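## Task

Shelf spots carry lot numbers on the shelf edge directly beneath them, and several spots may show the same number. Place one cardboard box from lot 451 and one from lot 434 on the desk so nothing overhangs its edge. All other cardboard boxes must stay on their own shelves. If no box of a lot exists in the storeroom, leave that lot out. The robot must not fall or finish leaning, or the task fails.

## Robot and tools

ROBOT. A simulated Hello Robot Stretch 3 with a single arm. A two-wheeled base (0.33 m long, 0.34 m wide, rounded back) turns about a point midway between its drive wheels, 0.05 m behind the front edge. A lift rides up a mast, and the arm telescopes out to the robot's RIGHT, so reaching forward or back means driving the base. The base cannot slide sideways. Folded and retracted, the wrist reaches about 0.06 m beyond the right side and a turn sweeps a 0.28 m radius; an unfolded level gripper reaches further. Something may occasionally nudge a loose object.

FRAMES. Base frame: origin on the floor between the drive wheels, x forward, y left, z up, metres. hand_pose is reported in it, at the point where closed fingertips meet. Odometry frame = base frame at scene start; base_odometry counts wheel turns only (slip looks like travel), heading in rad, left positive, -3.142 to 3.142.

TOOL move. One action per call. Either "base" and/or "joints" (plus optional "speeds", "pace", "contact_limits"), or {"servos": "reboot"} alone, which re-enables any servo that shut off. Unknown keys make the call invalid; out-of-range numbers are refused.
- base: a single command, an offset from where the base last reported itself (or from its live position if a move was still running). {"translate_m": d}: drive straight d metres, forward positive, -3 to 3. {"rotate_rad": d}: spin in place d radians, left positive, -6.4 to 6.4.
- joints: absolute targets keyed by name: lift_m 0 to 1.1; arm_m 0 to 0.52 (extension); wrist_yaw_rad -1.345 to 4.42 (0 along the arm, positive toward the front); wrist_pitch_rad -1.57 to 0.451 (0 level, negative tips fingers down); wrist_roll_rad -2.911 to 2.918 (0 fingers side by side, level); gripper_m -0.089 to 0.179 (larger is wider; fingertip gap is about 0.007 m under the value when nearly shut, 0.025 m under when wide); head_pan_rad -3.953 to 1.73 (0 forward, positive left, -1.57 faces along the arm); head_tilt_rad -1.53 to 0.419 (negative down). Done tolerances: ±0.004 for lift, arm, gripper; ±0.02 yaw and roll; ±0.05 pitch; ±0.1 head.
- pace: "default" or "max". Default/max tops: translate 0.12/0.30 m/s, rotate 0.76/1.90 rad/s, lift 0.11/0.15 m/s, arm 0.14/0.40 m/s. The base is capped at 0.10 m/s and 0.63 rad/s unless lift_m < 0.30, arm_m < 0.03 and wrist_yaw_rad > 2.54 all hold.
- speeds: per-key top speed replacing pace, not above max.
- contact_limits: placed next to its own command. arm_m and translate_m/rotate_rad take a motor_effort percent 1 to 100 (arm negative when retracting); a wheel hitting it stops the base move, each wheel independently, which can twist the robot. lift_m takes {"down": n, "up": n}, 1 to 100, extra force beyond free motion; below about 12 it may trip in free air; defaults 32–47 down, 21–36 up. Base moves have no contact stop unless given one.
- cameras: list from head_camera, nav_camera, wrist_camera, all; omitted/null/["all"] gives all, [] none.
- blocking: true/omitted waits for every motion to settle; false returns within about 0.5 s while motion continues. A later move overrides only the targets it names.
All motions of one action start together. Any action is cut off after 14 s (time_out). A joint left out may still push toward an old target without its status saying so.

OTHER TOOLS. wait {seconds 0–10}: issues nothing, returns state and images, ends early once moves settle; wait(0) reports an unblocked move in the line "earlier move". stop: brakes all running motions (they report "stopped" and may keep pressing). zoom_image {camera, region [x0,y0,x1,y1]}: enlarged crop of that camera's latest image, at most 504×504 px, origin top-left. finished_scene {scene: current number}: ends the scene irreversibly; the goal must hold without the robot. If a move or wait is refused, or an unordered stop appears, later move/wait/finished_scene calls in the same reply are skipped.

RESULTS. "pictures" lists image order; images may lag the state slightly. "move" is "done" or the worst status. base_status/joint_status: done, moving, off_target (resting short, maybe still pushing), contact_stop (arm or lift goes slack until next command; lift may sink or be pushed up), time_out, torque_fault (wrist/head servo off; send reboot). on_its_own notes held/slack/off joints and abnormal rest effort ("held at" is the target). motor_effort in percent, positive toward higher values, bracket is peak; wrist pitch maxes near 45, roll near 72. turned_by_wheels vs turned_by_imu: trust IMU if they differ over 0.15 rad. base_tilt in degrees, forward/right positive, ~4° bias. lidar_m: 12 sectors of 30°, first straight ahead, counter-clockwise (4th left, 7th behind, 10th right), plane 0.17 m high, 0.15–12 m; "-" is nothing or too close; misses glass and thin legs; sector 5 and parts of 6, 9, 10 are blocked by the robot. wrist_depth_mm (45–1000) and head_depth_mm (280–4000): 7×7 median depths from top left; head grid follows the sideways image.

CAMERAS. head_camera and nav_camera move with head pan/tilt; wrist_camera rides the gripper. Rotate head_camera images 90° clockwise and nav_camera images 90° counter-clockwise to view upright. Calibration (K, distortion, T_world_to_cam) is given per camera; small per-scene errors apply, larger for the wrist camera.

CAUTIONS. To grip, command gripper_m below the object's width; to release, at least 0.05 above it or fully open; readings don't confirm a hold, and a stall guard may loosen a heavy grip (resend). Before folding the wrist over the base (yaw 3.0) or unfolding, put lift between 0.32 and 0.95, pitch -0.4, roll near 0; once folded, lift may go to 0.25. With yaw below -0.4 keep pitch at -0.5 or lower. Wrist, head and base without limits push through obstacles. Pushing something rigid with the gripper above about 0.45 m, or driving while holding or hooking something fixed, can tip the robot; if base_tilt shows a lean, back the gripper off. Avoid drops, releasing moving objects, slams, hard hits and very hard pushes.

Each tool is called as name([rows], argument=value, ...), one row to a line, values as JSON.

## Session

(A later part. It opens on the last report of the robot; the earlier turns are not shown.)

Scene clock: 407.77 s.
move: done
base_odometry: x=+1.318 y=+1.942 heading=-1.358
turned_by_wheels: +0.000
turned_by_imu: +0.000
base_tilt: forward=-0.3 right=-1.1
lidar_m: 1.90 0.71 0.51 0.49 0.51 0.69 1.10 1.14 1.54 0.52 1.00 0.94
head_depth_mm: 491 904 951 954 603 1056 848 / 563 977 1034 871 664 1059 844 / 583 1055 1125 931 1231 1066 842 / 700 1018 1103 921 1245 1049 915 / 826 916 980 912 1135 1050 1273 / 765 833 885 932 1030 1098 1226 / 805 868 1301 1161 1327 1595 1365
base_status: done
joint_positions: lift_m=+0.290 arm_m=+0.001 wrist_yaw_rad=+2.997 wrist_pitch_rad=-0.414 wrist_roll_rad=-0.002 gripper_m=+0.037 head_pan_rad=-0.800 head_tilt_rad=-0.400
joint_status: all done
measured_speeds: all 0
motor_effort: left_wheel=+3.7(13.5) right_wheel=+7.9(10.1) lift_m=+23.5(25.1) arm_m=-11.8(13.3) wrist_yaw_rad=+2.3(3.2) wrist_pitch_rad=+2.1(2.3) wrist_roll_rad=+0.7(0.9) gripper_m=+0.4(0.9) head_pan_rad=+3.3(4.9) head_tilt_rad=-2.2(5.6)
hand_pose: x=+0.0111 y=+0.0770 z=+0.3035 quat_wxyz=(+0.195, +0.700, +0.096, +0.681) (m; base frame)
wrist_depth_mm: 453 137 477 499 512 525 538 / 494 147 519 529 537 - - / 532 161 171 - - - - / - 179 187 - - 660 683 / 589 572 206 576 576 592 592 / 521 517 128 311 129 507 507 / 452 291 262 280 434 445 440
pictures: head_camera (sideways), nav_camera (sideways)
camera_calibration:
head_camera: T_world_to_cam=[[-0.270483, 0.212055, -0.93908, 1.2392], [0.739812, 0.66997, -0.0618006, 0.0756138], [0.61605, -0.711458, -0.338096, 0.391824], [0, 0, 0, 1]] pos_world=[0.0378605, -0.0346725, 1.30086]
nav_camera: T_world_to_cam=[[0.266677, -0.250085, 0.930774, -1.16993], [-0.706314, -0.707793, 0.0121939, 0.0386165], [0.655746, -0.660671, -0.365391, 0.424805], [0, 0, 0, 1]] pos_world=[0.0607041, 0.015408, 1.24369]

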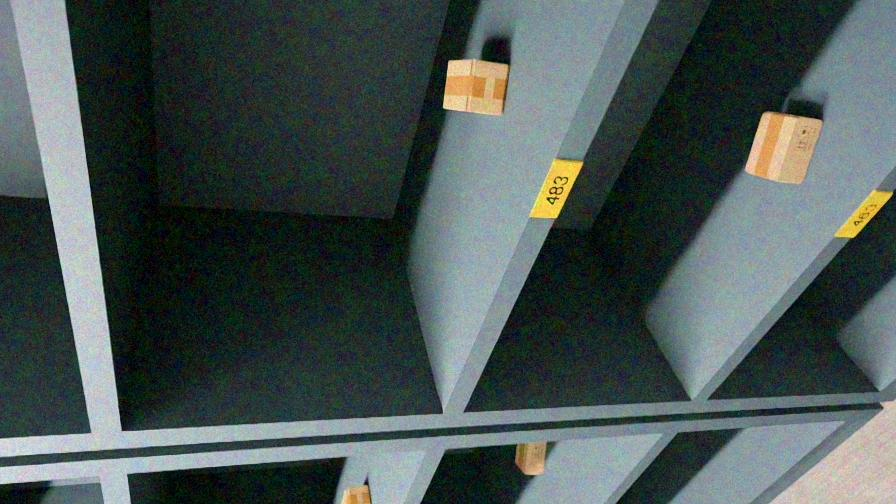

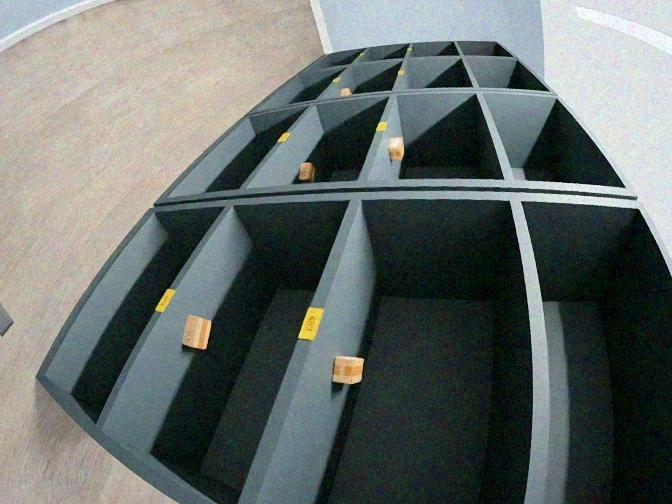

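zoom_image(camera="head_camera", region=[820, 180, 895, 250])

move(base={"translate_m": 0.8}, joints={"head_pan_rad": -0.9, "head_tilt_rad": -0.4}, cameras=["head_camera","nav_camera"])

Scaled by 6.720 from the camera's 896x504 image, which has a finer 1280x720 frame.

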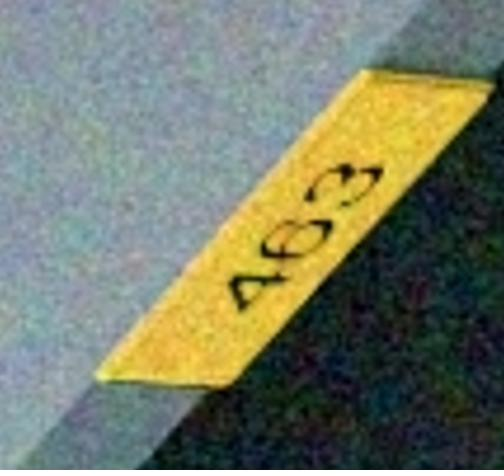

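Scene clock: 421.47 s.
move: done
base_odometry: x=+1.487 y=+1.160 heading=-1.358
turned_by_wheels: +0.000
turned_by_imu: +0.000
base_tilt: forward=-0.4 right=-1.0
lidar_m: 1.93 0.73 0.53 0.50 0.52 0.71 1.88 0.98 0.99 0.50 0.99 1.06
head_depth_mm: 439 855 902 915 600 1018 821 / 497 914 963 943 597 1063 841 / 513 983 1037 932 661 1054 840 / 598 1059 1132 916 1241 1023 856 / 714 1144 1219 831 1343 1045 1209 / 749 1059 1127 903 1266 1043 1315 / 877 955 1015 1026 1134 1156 1271
base_status: done
joint_positions: lift_m=+0.290 arm_m=+0.001 wrist_yaw_rad=+2.997 wrist_pitch_rad=-0.414 wrist_roll_rad=-0.002 gripper_m=+0.037 head_pan_rad=-0.900 head_tilt_rad=-0.400
joint_status: all done
measured_speeds: all 0
motor_effort: left_wheel=+8.6(12.0) right_wheel=+1.0(12.0) lift_m=+24.2(24.9) arm_m=-9.1(11.6) wrist_yaw_rad=+0.9(3.1) wrist_pitch_rad=+2.3(2.3) wrist_roll_rad=+0.8(0.9) gripper_m=+0.0(1.2) head_pan_rad=-2.8(3.8) head_tilt_rad=-0.6(3.9)
hand_pose: x=+0.0111 y=+0.0770 z=+0.3035 quat_wxyz=(+0.195, +0.700, +0.096, +0.681) (m; base frame)
wrist_depth_mm: 463 137 494 509 526 535 539 / 506 147 529 537 - - - / 543 161 170 - - - - / - 179 188 - 660 690 690 / 594 566 206 587 585 596 594 / 523 517 129 314 129 505 503 / 454 291 261 280 439 442 442
pictures: head_camera (sideways), nav_camera (sideways)
camera_calibration:
head_camera: T_world_to_cam=[[-0.247976, 0.237964, -0.939085, 1.23907], [0.802977, 0.592795, -0.0618212, 0.0752032], [0.541974, -0.769394, -0.338079, 0.392282], [0, 0, 0, 1]] pos_world=[0.0342661, -0.037614, 1.30086]
nav_camera: T_world_to_cam=[[0.240353, -0.275477, 0.930776, -1.16978], [-0.773455, -0.633735, 0.0121648, 0.0390026], [0.586514, -0.722836, -0.365389, 0.425193], [0, 0, 0, 1]] pos_world=[0.0619448, 0.00981538, 1.24369]

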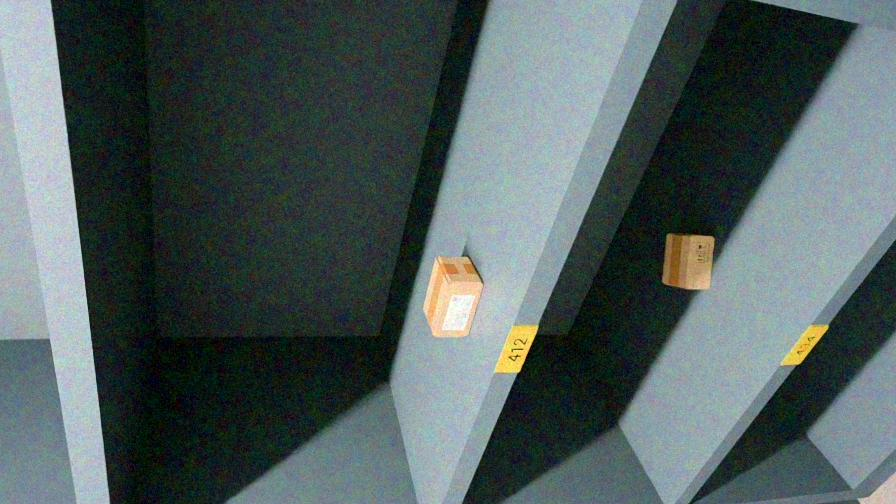

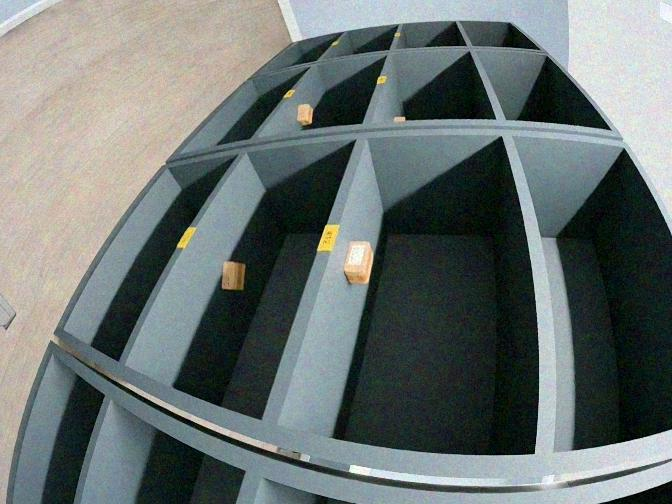

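zoom_image(camera="head_camera", region=[770, 315, 840, 375])

Scaled by 7.200 from the camera's 896x504 image, which has a finer 1280x720 frame.

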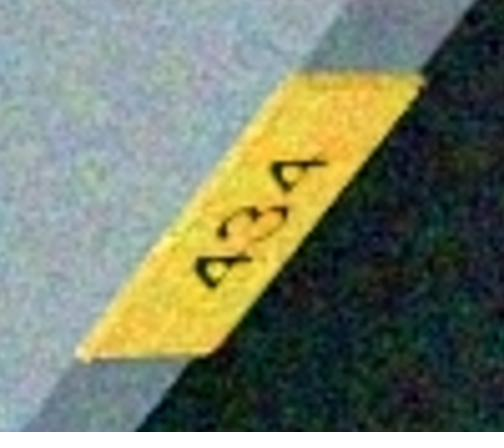

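move(base={"translate_m": 0.52}, joints={"head_pan_rad": -1.57, "head_tilt_rad": -0.75}, cameras=["head_camera","nav_camera"])

move(joints={"lift_m": 0.55}, cameras=[])

move(joints={"wrist_yaw_rad": 0, "gripper_m": 0.179}, cameras=[])

move(joints={"wrist_pitch_rad": -0.2, "lift_m": 0.57, "head_tilt_rad": -0.9}, cameras=["wrist_camera","head_camera"])

Scene clock: 446.63 s.
move: done
base_odometry: x=+1.596 y=+0.652 heading=-1.358
turned_by_wheels: +0.000
turned_by_imu: +0.001
base_tilt: forward=-0.4 right=-1.1
lidar_m: 2.08 0.74 0.53 0.51 0.53 0.72 1.91 0.71 0.65 0.95 0.65 0.70
head_depth_mm: 782 850 636 1032 960 1011 1139 / 780 850 631 1120 949 1215 1138 / 779 850 621 1121 945 1204 1135 / 778 846 589 1127 941 1195 1127 / 777 842 585 1120 936 1199 1129 / 779 830 603 1115 927 1188 1120 / 777 828 596 1104 920 1185 1112
base_status: done
joint_positions: lift_m=+0.290 arm_m=+0.001 wrist_yaw_rad=+2.997 wrist_pitch_rad=-0.414 wrist_roll_rad=-0.002 gripper_m=+0.037 head_pan_rad=-1.570 head_tilt_rad=-0.750
joint_status: all done
measured_speeds: all 0
motor_effort: left_wheel=+2.8(11.8) right_wheel=+6.3(10.4) lift_m=+25.4(26.0) arm_m=-7.7(9.2) wrist_yaw_rad=+1.6(3.4) wrist_pitch_rad=+2.1(2.3) wrist_roll_rad=+0.8(1.0) gripper_m=+0.7(1.1) head_pan_rad=+3.3(5.5) head_tilt_rad=+2.9(8.9)
hand_pose: x=+0.0111 y=+0.0770 z=+0.3035 quat_wxyz=(+0.195, +0.700, +0.096, +0.681) (m; base frame)
wrist_depth_mm: 470 137 501 516 528 537 542 / 518 147 527 542 - - - / 544 161 170 - - - - / - 179 189 - 672 690 673 / 597 568 206 589 573 598 596 / 522 518 129 312 128 508 502 / 451 289 262 280 436 443 443
pictures: head_camera (sideways), nav_camera (sideways)
camera_calibration:
head_camera: T_world_to_cam=[[-0.0467866, 0.641656, -0.765565, 1.0116], [0.997492, -0.0107394, -0.0699617, 0.0845633], [-0.0531131, -0.766918, -0.639544, 0.78817], [0, 0, 0, 1]] pos_world=[0.0048401, -0.0437278, 1.28443]
nav_camera: T_world_to_cam=[[0.0175887, -0.662007, 0.749291, -0.931752], [-0.999788, -0.0196604, 0.00609859, 0.0482942], [0.0106941, -0.74924, -0.662212, 0.814861], [0, 0, 0, 1]] pos_world=[0.0559581, -0.00535056, 1.23747]

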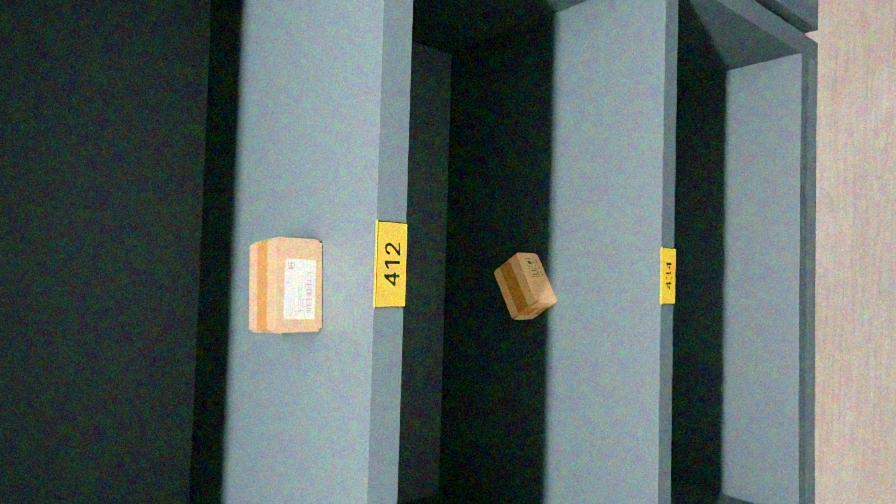

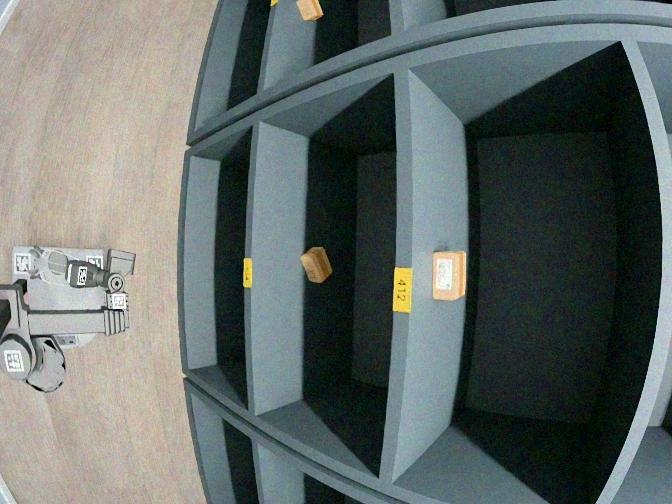

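Scene clock: 449.83 s.
move: done
base_odometry: x=+1.596 y=+0.652 heading=-1.358
turned_by_wheels: +0.000
turned_by_imu: +0.000
base_tilt: forward=-0.4 right=-1.1
lidar_m: 2.08 0.74 0.53 0.51 0.53 0.71 1.91 0.71 0.65 0.95 0.65 0.70
head_depth_mm: 780 846 636 1038 960 1009 1141 / 782 847 630 1126 952 1214 1140 / 778 849 622 1121 943 1205 1132 / 779 846 591 1121 939 1199 1126 / 776 843 583 1115 931 1197 1123 / 778 829 604 1110 932 1187 1115 / 776 832 596 1104 924 1181 1111
base_status: not commanded
joint_positions: lift_m=+0.550 arm_m=+0.001 wrist_yaw_rad=+2.997 wrist_pitch_rad=-0.414 wrist_roll_rad=-0.002 gripper_m=+0.037 head_pan_rad=-1.570 head_tilt_rad=-0.750
joint_status: all done
measured_speeds: all 0
motor_effort: left_wheel=+2.7(3.4) right_wheel=+6.6(8.1) lift_m=+31.1(33.4) arm_m=-6.9(8.0) wrist_yaw_rad=+1.9(3.2) wrist_pitch_rad=+2.2(2.3) wrist_roll_rad=+0.6(1.0) gripper_m=+0.7(0.9) head_pan_rad=+3.4(4.1) head_tilt_rad=+2.2(3.5)
hand_pose: x=+0.0111 y=+0.0770 z=+0.5635 quat_wxyz=(+0.195, +0.700, +0.096, +0.681) (m; base frame)
wrist_depth_mm: 471 137 498 523 528 535 543 / 513 147 532 543 - - - / 546 161 170 - - - - / - 179 188 - - - - / - - 202 152 152 - - / - - 129 151 129 823 804 / 728 731 263 719 704 716 711
pictures: none
No camera images: "cameras" was empty.

Scene clock: 452.33 s.
move: done
base_odometry: x=+1.596 y=+0.652 heading=-1.358
turned_by_wheels: +0.000
turned_by_imu: +0.000
base_tilt: forward=-0.4 right=-1.1
lidar_m: 2.08 0.73 0.53 0.51 0.53 0.71 1.91 0.71 0.65 0.95 0.65 0.69
head_depth_mm: 781 849 636 1041 958 1007 1150 / 781 847 629 1126 956 1216 1137 / 777 847 622 1126 949 1208 1133 / 778 844 592 1122 938 1206 534 / 775 843 584 1115 933 1198 1123 / 779 829 602 1108 926 1186 1115 / 776 827 594 1107 917 1179 1106
base_status: not commanded
joint_positions: lift_m=+0.550 arm_m=+0.001 wrist_yaw_rad=+0.003 wrist_pitch_rad=-0.414 wrist_roll_rad=-0.002 gripper_m=+0.179 head_pan_rad=-1.570 head_tilt_rad=-0.750
joint_status: all done
measured_speeds: all 0
motor_effort: left_wheel=+2.9(3.4) right_wheel=+6.6(7.7) lift_m=+30.4(31.9) arm_m=-6.1(7.3) wrist_yaw_rad=-2.2(5.8) wrist_pitch_rad=+2.2(2.3) wrist_roll_rad=+0.4(0.9) gripper_m=+0.8(84.2) head_pan_rad=+3.5(3.9) head_tilt_rad=+2.4(3.3)
hand_pose: x=-0.0208 y=-0.3704 z=+0.5635 quat_wxyz=(+0.693, +0.147, -0.691, -0.145) (m; base frame)
wrist_depth_mm: 500 - - 429 - - - / 472 462 454 426 448 445 440 / 338 338 334 333 330 326 324 / 307 301 297 294 292 290 288 / 486 146 - - - - - / - 126 - - - - - / - - - - - - 105
pictures: none
No camera images: "cameras" was empty.

Scene clock: 453.27 s.
move: done
base_odometry: x=+1.596 y=+0.652 heading=-1.358
turned_by_wheels: +0.000
turned_by_imu: +0.000
base_tilt: forward=-0.3 right=-1.2
lidar_m: 2.08 0.74 0.53 0.51 0.53 0.71 1.91 0.71 0.65 0.95 0.64 0.70
head_depth_mm: 792 638 995 991 924 1207 1124 / 792 630 1110 1016 1285 1236 429 / 783 622 1111 1003 910 1211 432 / 778 566 1107 971 1267 552 472 / 776 561 1104 967 897 1214 1093 / 777 601 1096 980 1258 1204 1093 / 773 593 1089 974 1172 1202 1088
base_status: not commanded
joint_positions: lift_m=+0.570 arm_m=+0.001 wrist_yaw_rad=+0.003 wrist_pitch_rad=-0.222 wrist_roll_rad=-0.002 gripper_m=+0.179 head_pan_rad=-1.570 head_tilt_rad=-0.898
joint_status: all done
measured_speeds: all 0
motor_effort: left_wheel=+2.9(3.4) right_wheel=+7.1(8.1) lift_m=+28.2(33.6) arm_m=-5.5(6.6) wrist_yaw_rad=-3.9(4.3) wrist_pitch_rad=+3.6(6.0) wrist_roll_rad=+0.7(0.8) gripper_m=+0.6(1.2) head_pan_rad=+3.4(4.0) head_tilt_rad=-6.7(9.4)
hand_pose: x=-0.0207 y=-0.3902 z=+0.6287 quat_wxyz=(+0.704, +0.080, -0.702, -0.078) (m; base frame)
wrist_depth_mm: 506 - - - - - - / 508 - - - - - - / 486 - - 466 - - - / 473 467 468 460 466 460 459 / 353 336 351 348 349 350 369 / 123 141 311 306 305 304 297 / - - - - - - 105
pictures: head_camera (sideways), wrist_camera
camera_calibration:
head_camera: T_world_to_cam=[[-0.0469093, 0.747276, -0.662856, 0.87774], [0.997486, -0.000238992, -0.07086, 0.0857176], [-0.0531104, -0.664514, -0.745387, 0.925763], [0, 0, 0, 1]] pos_world=[0.00483973, -0.0407118, 1.27794]
wrist_camera: T_world_to_cam=[[-0.998874, -0.0447337, -0.0158222, -0.0215365], [-0.00400094, 0.411671, -0.911324, 0.765989], [0.0472804, -0.910234, -0.411387, 0.0706547], [0, 0, 0, 1]] pos_world=[-0.0217881, -0.251987, 0.726789]

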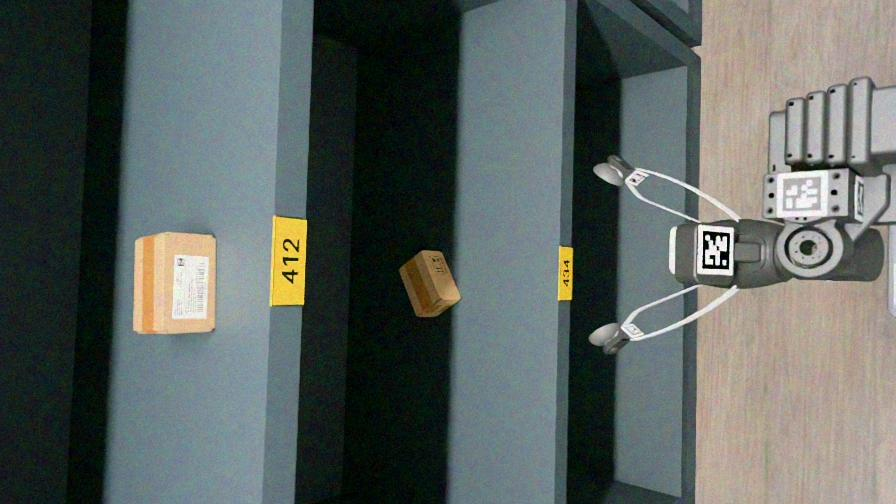

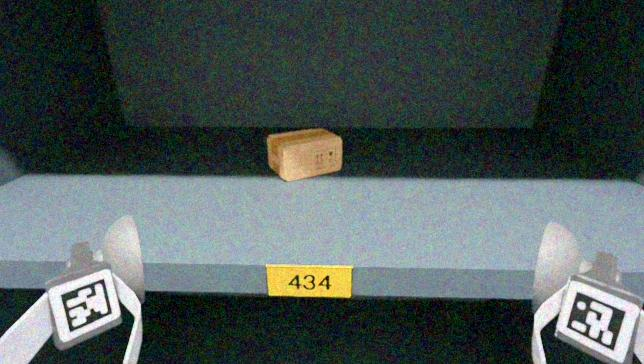

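zoom_image(camera="head_camera", region=[380, 235, 480, 335])

Scaled by 5.040 from the camera's 896x504 image, which has a finer 1280x720 frame.

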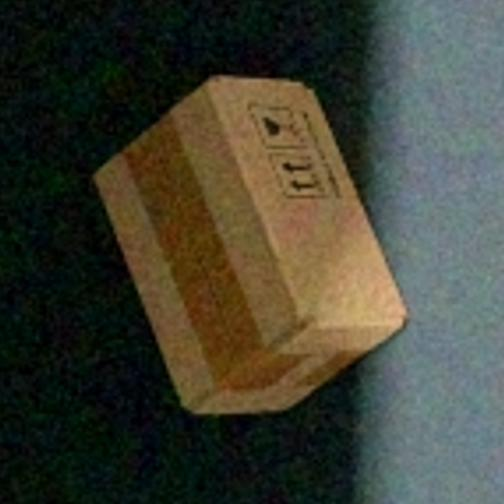

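move(base={"translate_m": -0.15}, joints={"wrist_yaw_rad": 0.55}, cameras=[])

move(joints={"arm_m": 0.22}, contact_limits={"arm_m": 30}, cameras=["wrist_camera","head_camera"])

Scene clock: 489.73 s.
move: done
base_odometry: x=+1.565 y=+0.799 heading=-1.358
turned_by_wheels: +0.000
turned_by_imu: -0.001
base_tilt: forward=-0.3 right=-1.3
lidar_m: 2.08 0.74 0.53 0.51 0.52 0.71 1.90 1.31 0.57 0.95 0.81 0.75
head_depth_mm: 756 633 647 755 916 1235 1122 / 792 626 883 954 942 1220 422 / 780 618 1110 999 1280 1226 432 / 781 610 1108 995 1258 1218 481 / 776 605 1097 985 1259 572 1078 / 776 569 1089 959 1253 1203 1087 / 771 550 1083 971 1247 1199 1081
base_status: done
joint_positions: lift_m=+0.570 arm_m=+0.001 wrist_yaw_rad=+0.547 wrist_pitch_rad=-0.222 wrist_roll_rad=-0.002 gripper_m=+0.179 head_pan_rad=-1.570 head_tilt_rad=-0.900
joint_status: all done
measured_speeds: all 0
motor_effort: left_wheel=-1.3(11.2) right_wheel=-11.5(12.8) lift_m=+25.9(26.3) arm_m=-4.9(6.1) wrist_yaw_rad=+1.3(4.1) wrist_pitch_rad=+3.5(3.8) wrist_roll_rad=+0.6(1.0) gripper_m=+0.7(1.1) head_pan_rad=+3.0(3.6) head_tilt_rad=-7.2(7.6)
hand_pose: x=+0.1058 y=-0.3546 z=+0.6288 quat_wxyz=(+0.699, +0.265, -0.654, +0.114) (m; base frame)
wrist_depth_mm: - 486 - - - - - / - 510 - - - - - / - 553 - - 478 - - / - 561 479 468 463 463 462 / - 145 - 389 350 348 364 / 123 139 - - 315 292 279 / 827 822 780 - - - 105
pictures: none
No camera images: "cameras" was empty.

Scene clock: 492.60 s.
move: done
base_odometry: x=+1.565 y=+0.799 heading=-1.358
turned_by_wheels: +0.000
turned_by_imu: +0.000
base_tilt: forward=-0.4 right=-1.2
lidar_m: 2.07 0.73 0.53 0.51 0.53 0.71 1.91 1.31 0.57 0.95 0.81 0.75
head_depth_mm: 753 633 648 757 921 1238 1116 / 792 627 886 957 912 1113 433 / 780 618 1113 1004 579 1185 1069 / 782 612 1112 992 640 1218 1098 / 777 604 1097 984 1258 1218 1102 / 779 568 1092 960 1248 1210 1090 / 766 551 1081 971 1245 1200 1085
base_status: not commanded
joint_positions: lift_m=+0.570 arm_m=+0.220 wrist_yaw_rad=+0.547 wrist_pitch_rad=-0.222 wrist_roll_rad=-0.002 gripper_m=+0.179 head_pan_rad=-1.570 head_tilt_rad=-0.900
joint_status: all done
measured_speeds: all 0
motor_effort: left_wheel=-0.9(1.5) right_wheel=-10.8(12.3) lift_m=+29.0(29.0) arm_m=+12.5(15.1) wrist_yaw_rad=+2.1(3.8) wrist_pitch_rad=+3.4(3.7) wrist_roll_rad=+0.5(0.8) gripper_m=+0.8(1.0) head_pan_rad=+2.9(3.6) head_tilt_rad=-6.6(7.7)
contact_limits: arm_m 30 (drawing in: default 31, maximum 55; extending or still: default 40, maximum 69)
hand_pose: x=+0.1058 y=-0.5740 z=+0.6289 quat_wxyz=(+0.699, +0.265, -0.654, +0.115) (m; base frame)
wrist_depth_mm: 429 492 - - - - - / 438 497 - - - - - / 457 507 - - - - - / 438 471 468 434 464 436 404 / 352 336 350 320 323 346 362 / 123 260 281 280 279 278 279 / 226 234 234 233 232 225 105
pictures: head_camera (sideways), wrist_camera
camera_calibration:
head_camera: T_world_to_cam=[[-0.0468835, 0.748922, -0.660998, 0.875285], [0.997487, -0.0000830202, -0.0708443, 0.0856968], [-0.0531117, -0.662658, -0.747036, 0.927946], [0, 0, 0, 1]] pos_world=[0.00483981, -0.0406015, 1.27784]
wrist_camera: T_world_to_cam=[[-0.831562, -0.555206, -0.0158609, -0.214108], [-0.216038, 0.349616, -0.911645, 0.8294], [0.511696, -0.754662, -0.410673, -0.0629071], [0, 0, 0, 1]] pos_world=[0.0333276, -0.456319, 0.726888]

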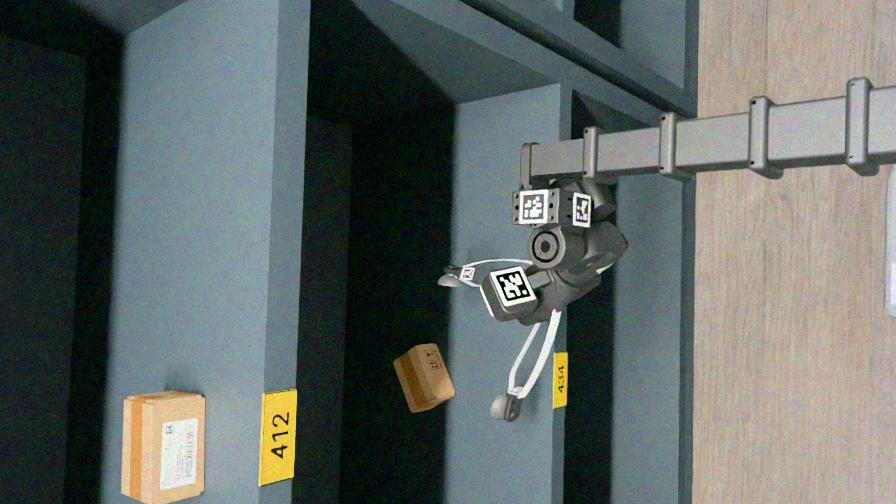

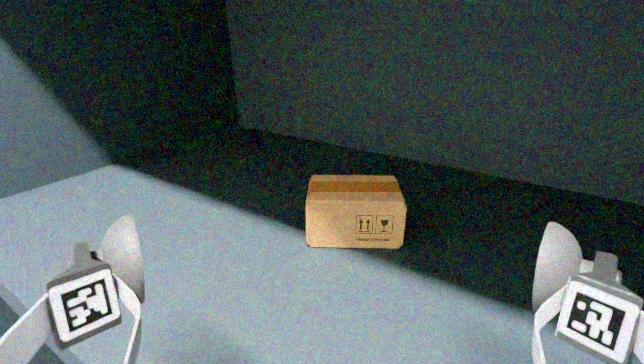

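move(base={"translate_m": 0.026}, joints={"lift_m": 0.52}, contact_limits={"lift_m": {"down": 14}}, cameras=[])

move(joints={"arm_m": 0.29}, contact_limits={"arm_m": 30}, cameras=["wrist_camera"])

Scene clock: 507.37 s.
move: done
base_odometry: x=+1.570 y=+0.773 heading=-1.358
turned_by_wheels: +0.000
turned_by_imu: +0.000
base_tilt: forward=-0.3 right=-1.3
lidar_m: 2.08 0.73 0.53 0.51 0.53 0.71 1.90 1.33 0.58 0.95 0.77 0.73
head_depth_mm: 776 633 706 781 904 1238 1118 / 792 625 967 983 987 1210 1062 / 779 620 1104 1000 634 577 512 / 777 612 1108 996 697 1217 1105 / 780 604 1099 972 893 1213 1099 / 780 555 1087 963 1249 1209 1090 / 773 555 1082 972 1247 1204 1089
base_status: done
joint_positions: lift_m=+0.520 arm_m=+0.220 wrist_yaw_rad=+0.547 wrist_pitch_rad=-0.221 wrist_roll_rad=-0.002 gripper_m=+0.179 head_pan_rad=-1.570 head_tilt_rad=-0.900
joint_status: all done
measured_speeds: all 0
motor_effort: left_wheel=+5.7(11.1) right_wheel=+4.0(8.5) lift_m=+25.7(32.2) arm_m=+6.3(8.3) wrist_yaw_rad=+1.4(3.1) wrist_pitch_rad=+3.5(3.6) wrist_roll_rad=+0.4(1.0) gripper_m=+0.7(1.1) head_pan_rad=+3.2(3.2) head_tilt_rad=-6.3(7.3)
contact_limits: arm_m 30 (drawing in: default 31, maximum 55; extending or still: default 40, maximum 69); lift_m down 14 (down: maximum 72; up: maximum 65)
hand_pose: x=+0.1059 y=-0.5740 z=+0.5790 quat_wxyz=(+0.699, +0.265, -0.654, +0.115) (m; base frame)
wrist_depth_mm: 408 479 - - - - - / 424 485 - - - - - / 433 471 467 467 302 423 - / 350 348 347 303 281 340 340 / 262 248 259 259 257 256 270 / 119 144 208 208 207 207 205 / 199 173 173 173 172 167 107
pictures: none
No camera images: "cameras" was empty.

Scene clock: 509.07 s.
move: done
base_odometry: x=+1.570 y=+0.773 heading=-1.358
turned_by_wheels: +0.000
turned_by_imu: +0.000
base_tilt: forward=-0.3 right=-1.2
lidar_m: 2.07 0.73 0.53 0.51 0.53 0.71 1.90 1.33 0.58 0.95 0.77 0.73
head_depth_mm: 778 632 706 782 902 1237 1117 / 789 626 969 984 987 1192 1066 / 776 620 1112 1002 662 561 925 / 779 610 1112 992 1259 1218 1103 / 778 604 1097 967 1251 1213 1094 / 779 556 1093 961 1251 1207 1094 / 771 555 1081 971 1241 1202 1084
base_status: not commanded
joint_positions: lift_m=+0.520 arm_m=+0.290 wrist_yaw_rad=+0.547 wrist_pitch_rad=-0.221 wrist_roll_rad=-0.002 gripper_m=+0.179 head_pan_rad=-1.570 head_tilt_rad=-0.900
joint_status: all done
measured_speeds: all 0
motor_effort: left_wheel=+5.8(6.2) right_wheel=+3.9(5.2) lift_m=+31.0(31.6) arm_m=+13.6(14.7) wrist_yaw_rad=+2.0(2.9) wrist_pitch_rad=+3.4(3.5) wrist_roll_rad=+0.5(1.0) gripper_m=+0.3(1.0) head_pan_rad=+2.6(3.4) head_tilt_rad=-6.8(7.1)
contact_limits: arm_m 30 (drawing in: default 31, maximum 55; extending or still: default 40, maximum 69); lift_m down 14 (down: maximum 72; up: maximum 65)
hand_pose: x=+0.1059 y=-0.6440 z=+0.5790 quat_wxyz=(+0.699, +0.265, -0.654, +0.115) (m; base frame)
wrist_depth_mm: 409 483 - - - - - / 419 487 - - - - - / 431 469 470 467 425 - - / 345 348 345 224 321 341 319 / 262 247 258 234 237 257 269 / 118 144 208 207 206 206 205 / 163 172 173 172 172 166 107
pictures: wrist_camera
camera_calibration:
wrist_camera: T_world_to_cam=[[-0.831472, -0.555342, -0.0157782, -0.253839], [-0.215977, 0.349272, -0.911791, 0.808263], [0.511867, -0.754722, -0.410351, -0.136405], [0, 0, 0, 1]] pos_world=[0.0333273, -0.526219, 0.676988]

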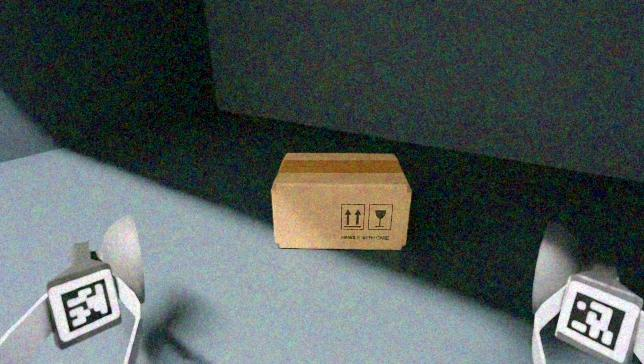

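move(base={"translate_m": 0.047}, joints={"arm_m": 0.367}, speeds={"arm_m": 0.05, "translate_m": 0.03}, contact_limits={"arm_m": 30}, cameras=["wrist_camera"])

move(joints={"gripper_m": 0.03}, cameras=["wrist_camera"])

move(joints={"lift_m": 0.6}, cameras=["wrist_camera"])

Scene clock: 522.10 s.
move: done
base_odometry: x=+1.580 y=+0.727 heading=-1.358
turned_by_wheels: +0.000
turned_by_imu: +0.000
base_tilt: forward=-0.4 right=-1.3
lidar_m: 2.08 0.73 0.53 0.51 0.53 0.71 1.91 1.36 0.61 0.95 0.70 0.70
head_depth_mm: 792 634 814 900 938 1218 1119 / 790 625 1114 1010 1070 1212 1064 / 779 618 1111 953 653 564 930 / 776 610 1110 812 1267 1220 1097 / 778 567 1096 946 1259 1213 1097 / 776 557 1090 957 1253 1208 1090 / 770 590 1086 974 1243 1204 1087
base_status: done
joint_positions: lift_m=+0.520 arm_m=+0.367 wrist_yaw_rad=+0.547 wrist_pitch_rad=-0.221 wrist_roll_rad=-0.002 gripper_m=+0.179 head_pan_rad=-1.570 head_tilt_rad=-0.900
joint_status: all done
measured_speeds: all 0
motor_effort: left_wheel=+4.2(9.4) right_wheel=+7.8(9.6) lift_m=+26.5(28.3) arm_m=+12.4(14.7) wrist_yaw_rad=+1.7(3.9) wrist_pitch_rad=+3.4(3.6) wrist_roll_rad=+0.6(0.9) gripper_m=+0.4(1.0) head_pan_rad=+2.6(3.3) head_tilt_rad=-6.2(6.9)
contact_limits: arm_m 30 (drawing in: default 31, maximum 55; extending or still: default 40, maximum 69); lift_m down 14 (down: maximum 72; up: maximum 65)
hand_pose: x=+0.1059 y=-0.7210 z=+0.5790 quat_wxyz=(+0.699, +0.265, -0.654, +0.115) (m; base frame)
wrist_depth_mm: 374 448 - - - - - / 380 457 - - - - - / 393 457 466 - - - - / 347 346 346 342 339 319 - / 261 247 247 167 175 256 269 / 118 144 192 142 139 205 205 / 163 173 162 151 150 166 107
pictures: wrist_camera
camera_calibration:
wrist_camera: T_world_to_cam=[[-0.831472, -0.555342, -0.0157782, -0.2966], [-0.215977, 0.349272, -0.911791, 0.835157], [0.511867, -0.754722, -0.410351, -0.194519], [0, 0, 0, 1]] pos_world=[0.0333273, -0.603219, 0.676988]

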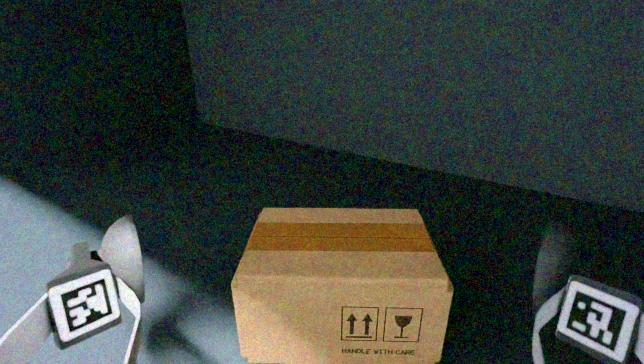

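Scene clock: 524.13 s.
move: done
base_odometry: x=+1.580 y=+0.727 heading=-1.358
turned_by_wheels: +0.000
turned_by_imu: +0.000
base_tilt: forward=-0.2 right=-1.2
lidar_m: 2.08 0.74 0.53 0.51 0.53 0.71 1.90 1.36 0.60 0.95 0.70 0.70
head_depth_mm: 795 633 813 897 941 1219 1118 / 792 626 1107 1009 1072 1219 1060 / 778 620 1110 951 654 565 930 / 776 612 1115 810 1264 1212 1100 / 779 566 1096 955 1253 1219 1096 / 778 556 1091 976 1255 1207 1086 / 770 590 1081 977 1244 1205 1084
base_status: not commanded
joint_positions: lift_m=+0.520 arm_m=+0.367 wrist_yaw_rad=+0.547 wrist_pitch_rad=-0.221 wrist_roll_rad=-0.002 gripper_m=+0.031 head_pan_rad=-1.570 head_tilt_rad=-0.900
joint_status: all done
measured_speeds: all 0
motor_effort: left_wheel=+4.2(4.5) right_wheel=+7.5(8.8) lift_m=+24.0(26.5) arm_m=+8.0(12.6) wrist_yaw_rad=+1.6(3.2) wrist_pitch_rad=+3.5(3.6) wrist_roll_rad=+0.8(0.8) gripper_m=-20.5(93.8) head_pan_rad=+2.2(3.2) head_tilt_rad=-6.2(7.0)
contact_limits: arm_m 30 (drawing in: default 31, maximum 55; extending or still: default 40, maximum 69); lift_m down 14 (down: maximum 72; up: maximum 65)
hand_pose: x=+0.1059 y=-0.7210 z=+0.5790 quat_wxyz=(+0.699, +0.265, -0.654, +0.115) (m; base frame)
wrist_depth_mm: 373 446 - - - - - / 384 460 - - - - - / 394 459 463 - - - - / 346 345 345 341 341 319 - / 260 260 159 167 160 257 254 / 208 208 140 143 139 205 204 / 180 162 156 153 152 124 171
pictures: wrist_camera
camera_calibration:
wrist_camera: T_world_to_cam=[[-0.831472, -0.555342, -0.0157782, -0.2966], [-0.215977, 0.349272, -0.911791, 0.835157], [0.511867, -0.754722, -0.410351, -0.194519], [0, 0, 0, 1]] pos_world=[0.0333273, -0.603219, 0.676988]

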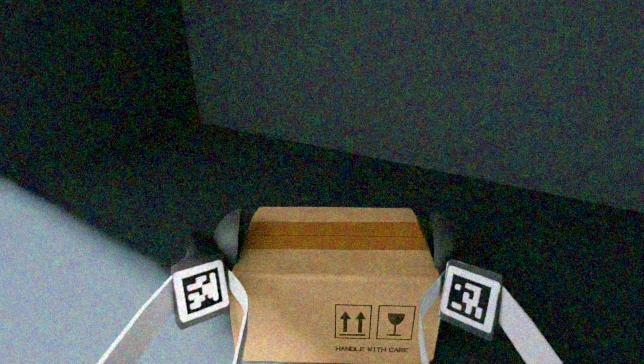

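Scene clock: 525.70 s.
move: done
base_odometry: x=+1.580 y=+0.727 heading=-1.358
turned_by_wheels: +0.000
turned_by_imu: +0.000
base_tilt: forward=-0.4 right=-1.3
lidar_m: 2.08 0.73 0.53 0.51 0.53 0.71 1.91 1.36 0.60 0.95 0.70 0.70
head_depth_mm: 796 632 816 898 939 1218 1118 / 792 626 1116 1009 892 483 400 / 778 619 1106 650 867 1201 1085 / 778 611 1111 734 1270 1212 1100 / 778 566 1077 924 1256 1215 1093 / 778 557 1094 978 1251 1209 1087 / 768 590 1082 967 1245 1212 1081
base_status: not commanded
joint_positions: lift_m=+0.600 arm_m=+0.367 wrist_yaw_rad=+0.547 wrist_pitch_rad=-0.224 wrist_roll_rad=-0.002 gripper_m=+0.033 head_pan_rad=-1.570 head_tilt_rad=-0.900
joint_status: all done
measured_speeds: all 0
motor_effort: left_wheel=+3.5(4.2) right_wheel=+8.0(8.4) lift_m=+31.5(34.2) arm_m=+3.7(7.6) wrist_yaw_rad=+1.6(2.9) wrist_pitch_rad=+4.0(4.2) wrist_roll_rad=+0.8(0.8) gripper_m=-9.3(21.4) head_pan_rad=+2.0(2.9) head_tilt_rad=-5.2(6.5)
contact_limits: arm_m 30 (drawing in: default 31, maximum 55; extending or still: default 40, maximum 69)
hand_pose: x=+0.1057 y=-0.7208 z=+0.6583 quat_wxyz=(+0.699, +0.266, -0.654, +0.114) (m; base frame)
wrist_depth_mm: 373 446 - - - - - / 381 460 - - - - - / 390 467 - - - - - / 404 471 499 - - - - / 386 403 161 168 159 - - / 326 324 141 143 139 320 307 / 279 253 152 151 151 251 267
pictures: wrist_camera
camera_calibration:
wrist_camera: T_world_to_cam=[[-0.831535, -0.555245, -0.0158709, -0.295186], [-0.217336, 0.35151, -0.910607, 0.908296], [0.511189, -0.753753, -0.412968, -0.159396], [0, 0, 0, 1]] pos_world=[0.033429, -0.603321, 0.756591]

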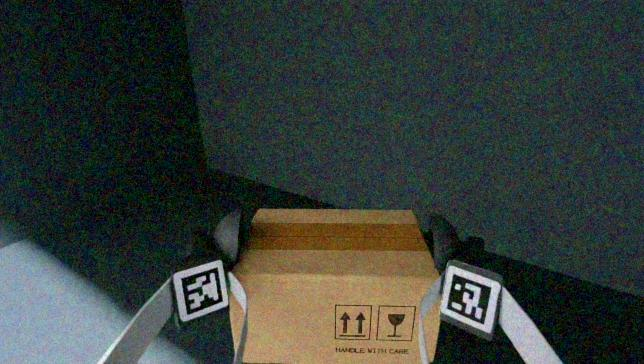

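move(joints={"arm_m": 0.0}, cameras=["wrist_camera"])

move(base={"translate_m": -1.4}, joints={"wrist_yaw_rad": 1.5, "lift_m": 0.78}, cameras=[])

move(base={"translate_m": -0.45}, cameras=["wrist_camera"])

Scene clock: 556.90 s.
move: done
base_odometry: x=+1.580 y=+0.727 heading=-1.358
turned_by_wheels: +0.000
turned_by_imu: +0.000
base_tilt: forward=-0.5 right=-1.2
lidar_m: 2.08 0.74 0.53 0.51 0.53 0.71 1.91 1.37 0.61 0.95 0.70 0.70
head_depth_mm: 795 634 817 900 937 1218 1123 / 787 627 1109 1006 1071 1220 395 / 778 619 1116 1002 1274 1224 410 / 778 610 1109 996 1273 1209 458 / 779 567 1106 988 874 514 1084 / 781 556 1094 980 870 1191 1089 / 773 591 1084 973 1242 1206 1081
base_status: not commanded
joint_positions: lift_m=+0.600 arm_m=+0.001 wrist_yaw_rad=+0.547 wrist_pitch_rad=-0.224 wrist_roll_rad=-0.002 gripper_m=+0.033 head_pan_rad=-1.570 head_tilt_rad=-0.900
joint_status: all done
measured_speeds: all 0
motor_effort: left_wheel=+3.8(4.4) right_wheel=+7.6(8.5) lift_m=+25.5(31.9) arm_m=-12.8(15.8) wrist_yaw_rad=+1.8(3.5) wrist_pitch_rad=+4.0(4.1) wrist_roll_rad=+0.8(0.9) gripper_m=-8.9(9.7) head_pan_rad=+1.9(2.6) head_tilt_rad=-5.3(6.4)
hand_pose: x=+0.1057 y=-0.3544 z=+0.6583 quat_wxyz=(+0.699, +0.266, -0.654, +0.114) (m; base frame)
wrist_depth_mm: - 456 - - - - - / - 483 - - - - - / - 507 - - - - - / - 550 505 508 504 495 500 / - - 159 169 167 400 399 / - - 140 143 139 322 321 / 947 100 150 152 150 121 268
pictures: wrist_camera
camera_calibration:
wrist_camera: T_world_to_cam=[[-0.831535, -0.555245, -0.0158709, -0.0917444], [-0.217336, 0.35151, -0.910607, 0.779503], [0.511189, -0.753753, -0.412968, 0.116779], [0, 0, 0, 1]] pos_world=[0.033429, -0.236921, 0.756591]

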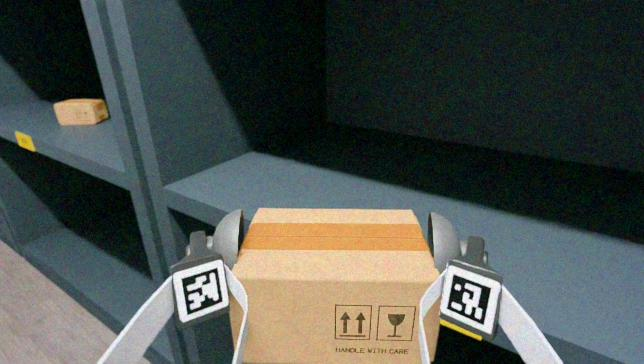

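Scene clock: 571.90 s.
move: time_out
base_odometry: x=+1.286 y=+2.089 heading=-1.358
turned_by_wheels: +0.000
turned_by_imu: -0.001
base_tilt: forward=-0.2 right=-1.2
lidar_m: 1.94 0.71 0.51 0.49 0.51 0.69 0.95 0.99 1.33 0.52 1.00 1.07
head_depth_mm: 2582 2489 2137 1733 1453 288 - / 2827 2696 2108 1730 1447 286 1089 / 2834 2687 2085 1701 1446 294 1083 / 2830 2647 2092 1689 1435 307 1061 / 642 685 732 798 1225 382 1059 / 431 530 1097 979 1279 318 1039 / 778 590 1104 972 1274 1193 1068
base_status: translate_m time_out (by the wheels' count: -1.3932 of -1.4000)
joint_positions: lift_m=+0.780 arm_m=+0.001 wrist_yaw_rad=+1.497 wrist_pitch_rad=-0.224 wrist_roll_rad=-0.002 gripper_m=+0.033 head_pan_rad=-1.570 head_tilt_rad=-0.900
joint_status: all done
measured_speeds: all 0
motor_effort: left_wheel=-0.4(9.8) right_wheel=-0.7(14.6) lift_m=+30.0(34.8) arm_m=-7.7(13.0) wrist_yaw_rad=+2.2(5.8) wrist_pitch_rad=+4.0(4.2) wrist_roll_rad=+0.8(1.0) gripper_m=-8.6(9.6) head_pan_rad=+1.2(2.6) head_tilt_rad=-4.3(6.5)
hand_pose: x=+0.2224 y=-0.1637 z=+0.8382 quat_wxyz=(+0.570, +0.536, -0.460, +0.421) (m; base frame)
wrist_depth_mm: - - - - - - - / - - - - - - - / - - - - - - - / - - - - - - - / - - 160 169 168 - - / - - 140 143 139 124 545 / - - 152 152 151 118 -
pictures: none
No camera images: "cameras" was empty.

not run: a stop that you did not command came earlier in this reply.

move(base={"translate_m": -0.42}, cameras=["wrist_camera"])

move(base={"rotate_rad": 1.597}, cameras=[])

move(base={"translate_m": -1.25}, cameras=[])

move(base={"translate_m": -0.58}, joints={"head_pan_rad": -2.6, "head_tilt_rad": -0.5}, cameras=["nav_camera"])

Scene clock: 584.13 s.
move: done
base_odometry: x=+1.197 y=+2.500 heading=-1.358
turned_by_wheels: +0.000
turned_by_imu: +0.000
base_tilt: forward=-0.3 right=-1.2
lidar_m: 1.98 0.70 0.51 0.49 0.50 0.56 0.54 0.55 0.75 1.99 0.71 0.73
head_depth_mm: 1475 1436 1410 1392 1358 288 - / 2134 2099 1952 1688 1452 286 1090 / 2803 2687 2075 1693 1432 294 1083 / 2818 2633 2061 1688 1429 306 1066 / 2834 2625 2060 1685 1432 383 1058 / 2834 2559 2047 1672 1422 317 1041 / 2796 2539 2012 1649 1382 1196 1066
base_status: done
joint_positions: lift_m=+0.780 arm_m=+0.001 wrist_yaw_rad=+1.497 wrist_pitch_rad=-0.224 wrist_roll_rad=-0.002 gripper_m=+0.033 head_pan_rad=-1.570 head_tilt_rad=-0.900
joint_status: not commanded
measured_speeds: all 0
motor_effort: left_wheel=-6.1(10.5) right_wheel=-5.4(13.9) lift_m=+30.1(30.8) arm_m=-4.5(7.0) wrist_yaw_rad=+2.5(3.7) wrist_pitch_rad=+4.1(4.2) wrist_roll_rad=+0.8(0.9) gripper_m=-9.2(9.5) head_pan_rad=+1.3(1.8) head_tilt_rad=-3.6(5.2)
hand_pose: x=+0.2224 y=-0.1637 z=+0.8382 quat_wxyz=(+0.570, +0.536, -0.460, +0.421) (m; base frame)
wrist_depth_mm: - - - - - - - / - - - - - - - / - - - - - - - / - - - - - - - / - - 160 168 168 - - / - - 140 143 139 549 - / - - 152 151 151 118 -
pictures: wrist_camera
camera_calibration:
wrist_camera: T_world_to_cam=[[-0.0322056, -0.999355, -0.0159159, -0.136374], [-0.412542, 0.0277958, -0.910514, 0.892057], [0.910369, -0.0227576, -0.413171, 0.306245], [0, 0, 0, 1]] pos_world=[0.0848235, -0.154112, 0.936591]

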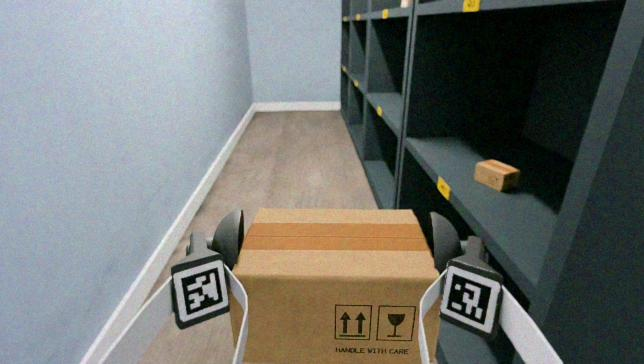

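Scene clock: 587.77 s.
move: done
base_odometry: x=+1.197 y=+2.500 heading=+0.239
turned_by_wheels: +1.597
turned_by_imu: +1.571
base_tilt: forward=-0.3 right=-1.3
lidar_m: 0.49 0.50 0.56 0.53 0.55 0.76 2.09 0.71 1.38 1.90 0.69 0.50
head_depth_mm: 1924 1527 1624 1638 1410 288 - / 2513 2341 2043 1727 1456 286 1086 / 3468 2672 2098 1703 1445 294 1085 / 3485 2638 2062 1696 1437 307 1064 / 3424 2646 2050 1687 1429 383 1061 / 2132 2175 1991 1674 1406 318 1038 / 1410 1443 1472 1493 1377 1196 1065
base_status: done
joint_positions: lift_m=+0.780 arm_m=+0.001 wrist_yaw_rad=+1.497 wrist_pitch_rad=-0.224 wrist_roll_rad=-0.002 gripper_m=+0.033 head_pan_rad=-1.570 head_tilt_rad=-0.900
joint_status: not commanded
measured_speeds: all 0
motor_effort: left_wheel=-9.2(13.0) right_wheel=+10.0(12.1) lift_m=+29.5(30.6) arm_m=-12.4(12.4) wrist_yaw_rad=+1.3(3.6) wrist_pitch_rad=+3.9(4.2) wrist_roll_rad=+0.7(0.9) gripper_m=-9.2(9.6) head_pan_rad=+0.8(1.5) head_tilt_rad=-3.7(4.5)
hand_pose: x=+0.2224 y=-0.1636 z=+0.8382 quat_wxyz=(+0.570, +0.536, -0.460, +0.421) (m; base frame)
wrist_depth_mm: 356 362 361 365 367 370 374 / 378 381 384 388 387 392 396 / 403 407 409 409 415 418 422 / 428 428 438 441 442 445 452 / 459 461 160 168 167 484 483 / 492 487 140 143 139 512 524 / 525 100 149 151 149 106 -
pictures: none
No camera images: "cameras" was empty.

Scene clock: 601.40 s.
move: done
base_odometry: x=-0.017 y=+2.204 heading=+0.239
turned_by_wheels: +0.000
turned_by_imu: -0.001
base_tilt: forward=-0.3 right=-1.3
lidar_m: 1.72 0.76 0.55 0.53 0.55 0.75 2.02 1.80 2.64 1.03 0.55 0.69
head_depth_mm: 3472 2722 2134 1726 1455 288 - / 3331 2712 2108 1725 1460 286 1091 / 3388 2677 2082 1713 1446 294 1084 / 3436 2660 2066 1689 1438 307 1064 / 2359 2425 2002 1690 1423 383 1059 / 1144 1187 1231 1266 1328 318 1042 / 759 773 791 812 920 1125 1068
base_status: done
joint_positions: lift_m=+0.780 arm_m=+0.001 wrist_yaw_rad=+1.497 wrist_pitch_rad=-0.224 wrist_roll_rad=-0.002 gripper_m=+0.033 head_pan_rad=-1.570 head_tilt_rad=-0.900
joint_status: not commanded
measured_speeds: all 0
motor_effort: left_wheel=-5.5(12.6) right_wheel=-5.9(11.5) lift_m=+27.2(29.9) arm_m=-6.0(13.2) wrist_yaw_rad=+1.9(3.9) wrist_pitch_rad=+3.9(4.2) wrist_roll_rad=+0.8(0.9) gripper_m=-9.2(9.7) head_pan_rad=+0.4(1.6) head_tilt_rad=-3.6(4.5)
hand_pose: x=+0.2224 y=-0.1636 z=+0.8382 quat_wxyz=(+0.570, +0.536, -0.460, +0.421) (m; base frame)
wrist_depth_mm: - - - - - - - / - - - - - - - / - - - - - - - / - - - - - - - / - - 160 168 168 - - / - - 140 143 139 - - / - - 153 152 151 106 -
pictures: none
No camera images: "cameras" was empty.

Scene clock: 608.33 s.
move: done
base_odometry: x=-0.581 y=+2.067 heading=+0.239
turned_by_wheels: +0.000
turned_by_imu: +0.000
base_tilt: forward=-0.2 right=-1.2
lidar_m: 2.08 0.76 0.55 0.53 0.55 0.75 1.45 1.32 1.94 3.28 1.19 0.97
head_depth_mm: 1198 1275 1358 1461 1580 1628 1331 / 1259 1347 1444 1559 1702 1620 1320 / 1318 1421 1532 1668 1816 1623 1312 / 1407 1518 1627 1785 1907 1607 1303 / 1475 1609 1737 1605 1967 1585 1299 / 1584 1721 1849 1385 1892 1543 1286 / 1696 1865 1994 1292 2024 1578 1285
base_status: done
joint_positions: lift_m=+0.780 arm_m=+0.001 wrist_yaw_rad=+1.497 wrist_pitch_rad=-0.224 wrist_roll_rad=-0.002 gripper_m=+0.033 head_pan_rad=-2.600 head_tilt_rad=-0.500
joint_status: all done
measured_speeds: all 0
motor_effort: left_wheel=-8.7(12.4) right_wheel=-2.3(12.3) lift_m=+27.1(28.4) arm_m=-2.5(6.7) wrist_yaw_rad=+1.9(3.4) wrist_pitch_rad=+4.2(4.2) wrist_roll_rad=+0.5(1.0) gripper_m=-8.8(9.9) head_pan_rad=+3.3(4.4) head_tilt_rad=-4.4(6.1)
hand_pose: x=+0.2224 y=-0.1636 z=+0.8382 quat_wxyz=(+0.570, +0.536, -0.460, +0.421) (m; base frame)
wrist_depth_mm: - - - - - 698 - / - - - - - 732 - / - - - - - 775 - / - - - - - 844 - / - - 160 168 168 - - / - - 140 143 139 124 - / - - 153 152 151 - -
pictures: nav_camera (sideways)
camera_calibration:
nav_camera: T_world_to_cam=[[-0.382092, -0.249692, 0.889752, -1.11244], [-0.529769, 0.848077, 0.0104945, 0.0397839], [-0.757199, -0.467353, -0.456323, 0.551741], [0, 0, 0, 1]] pos_world=[0.0137973, -0.0536505, 1.24115]

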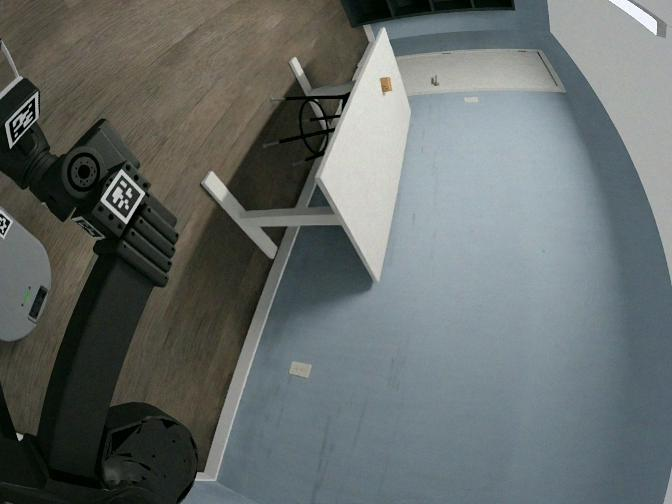

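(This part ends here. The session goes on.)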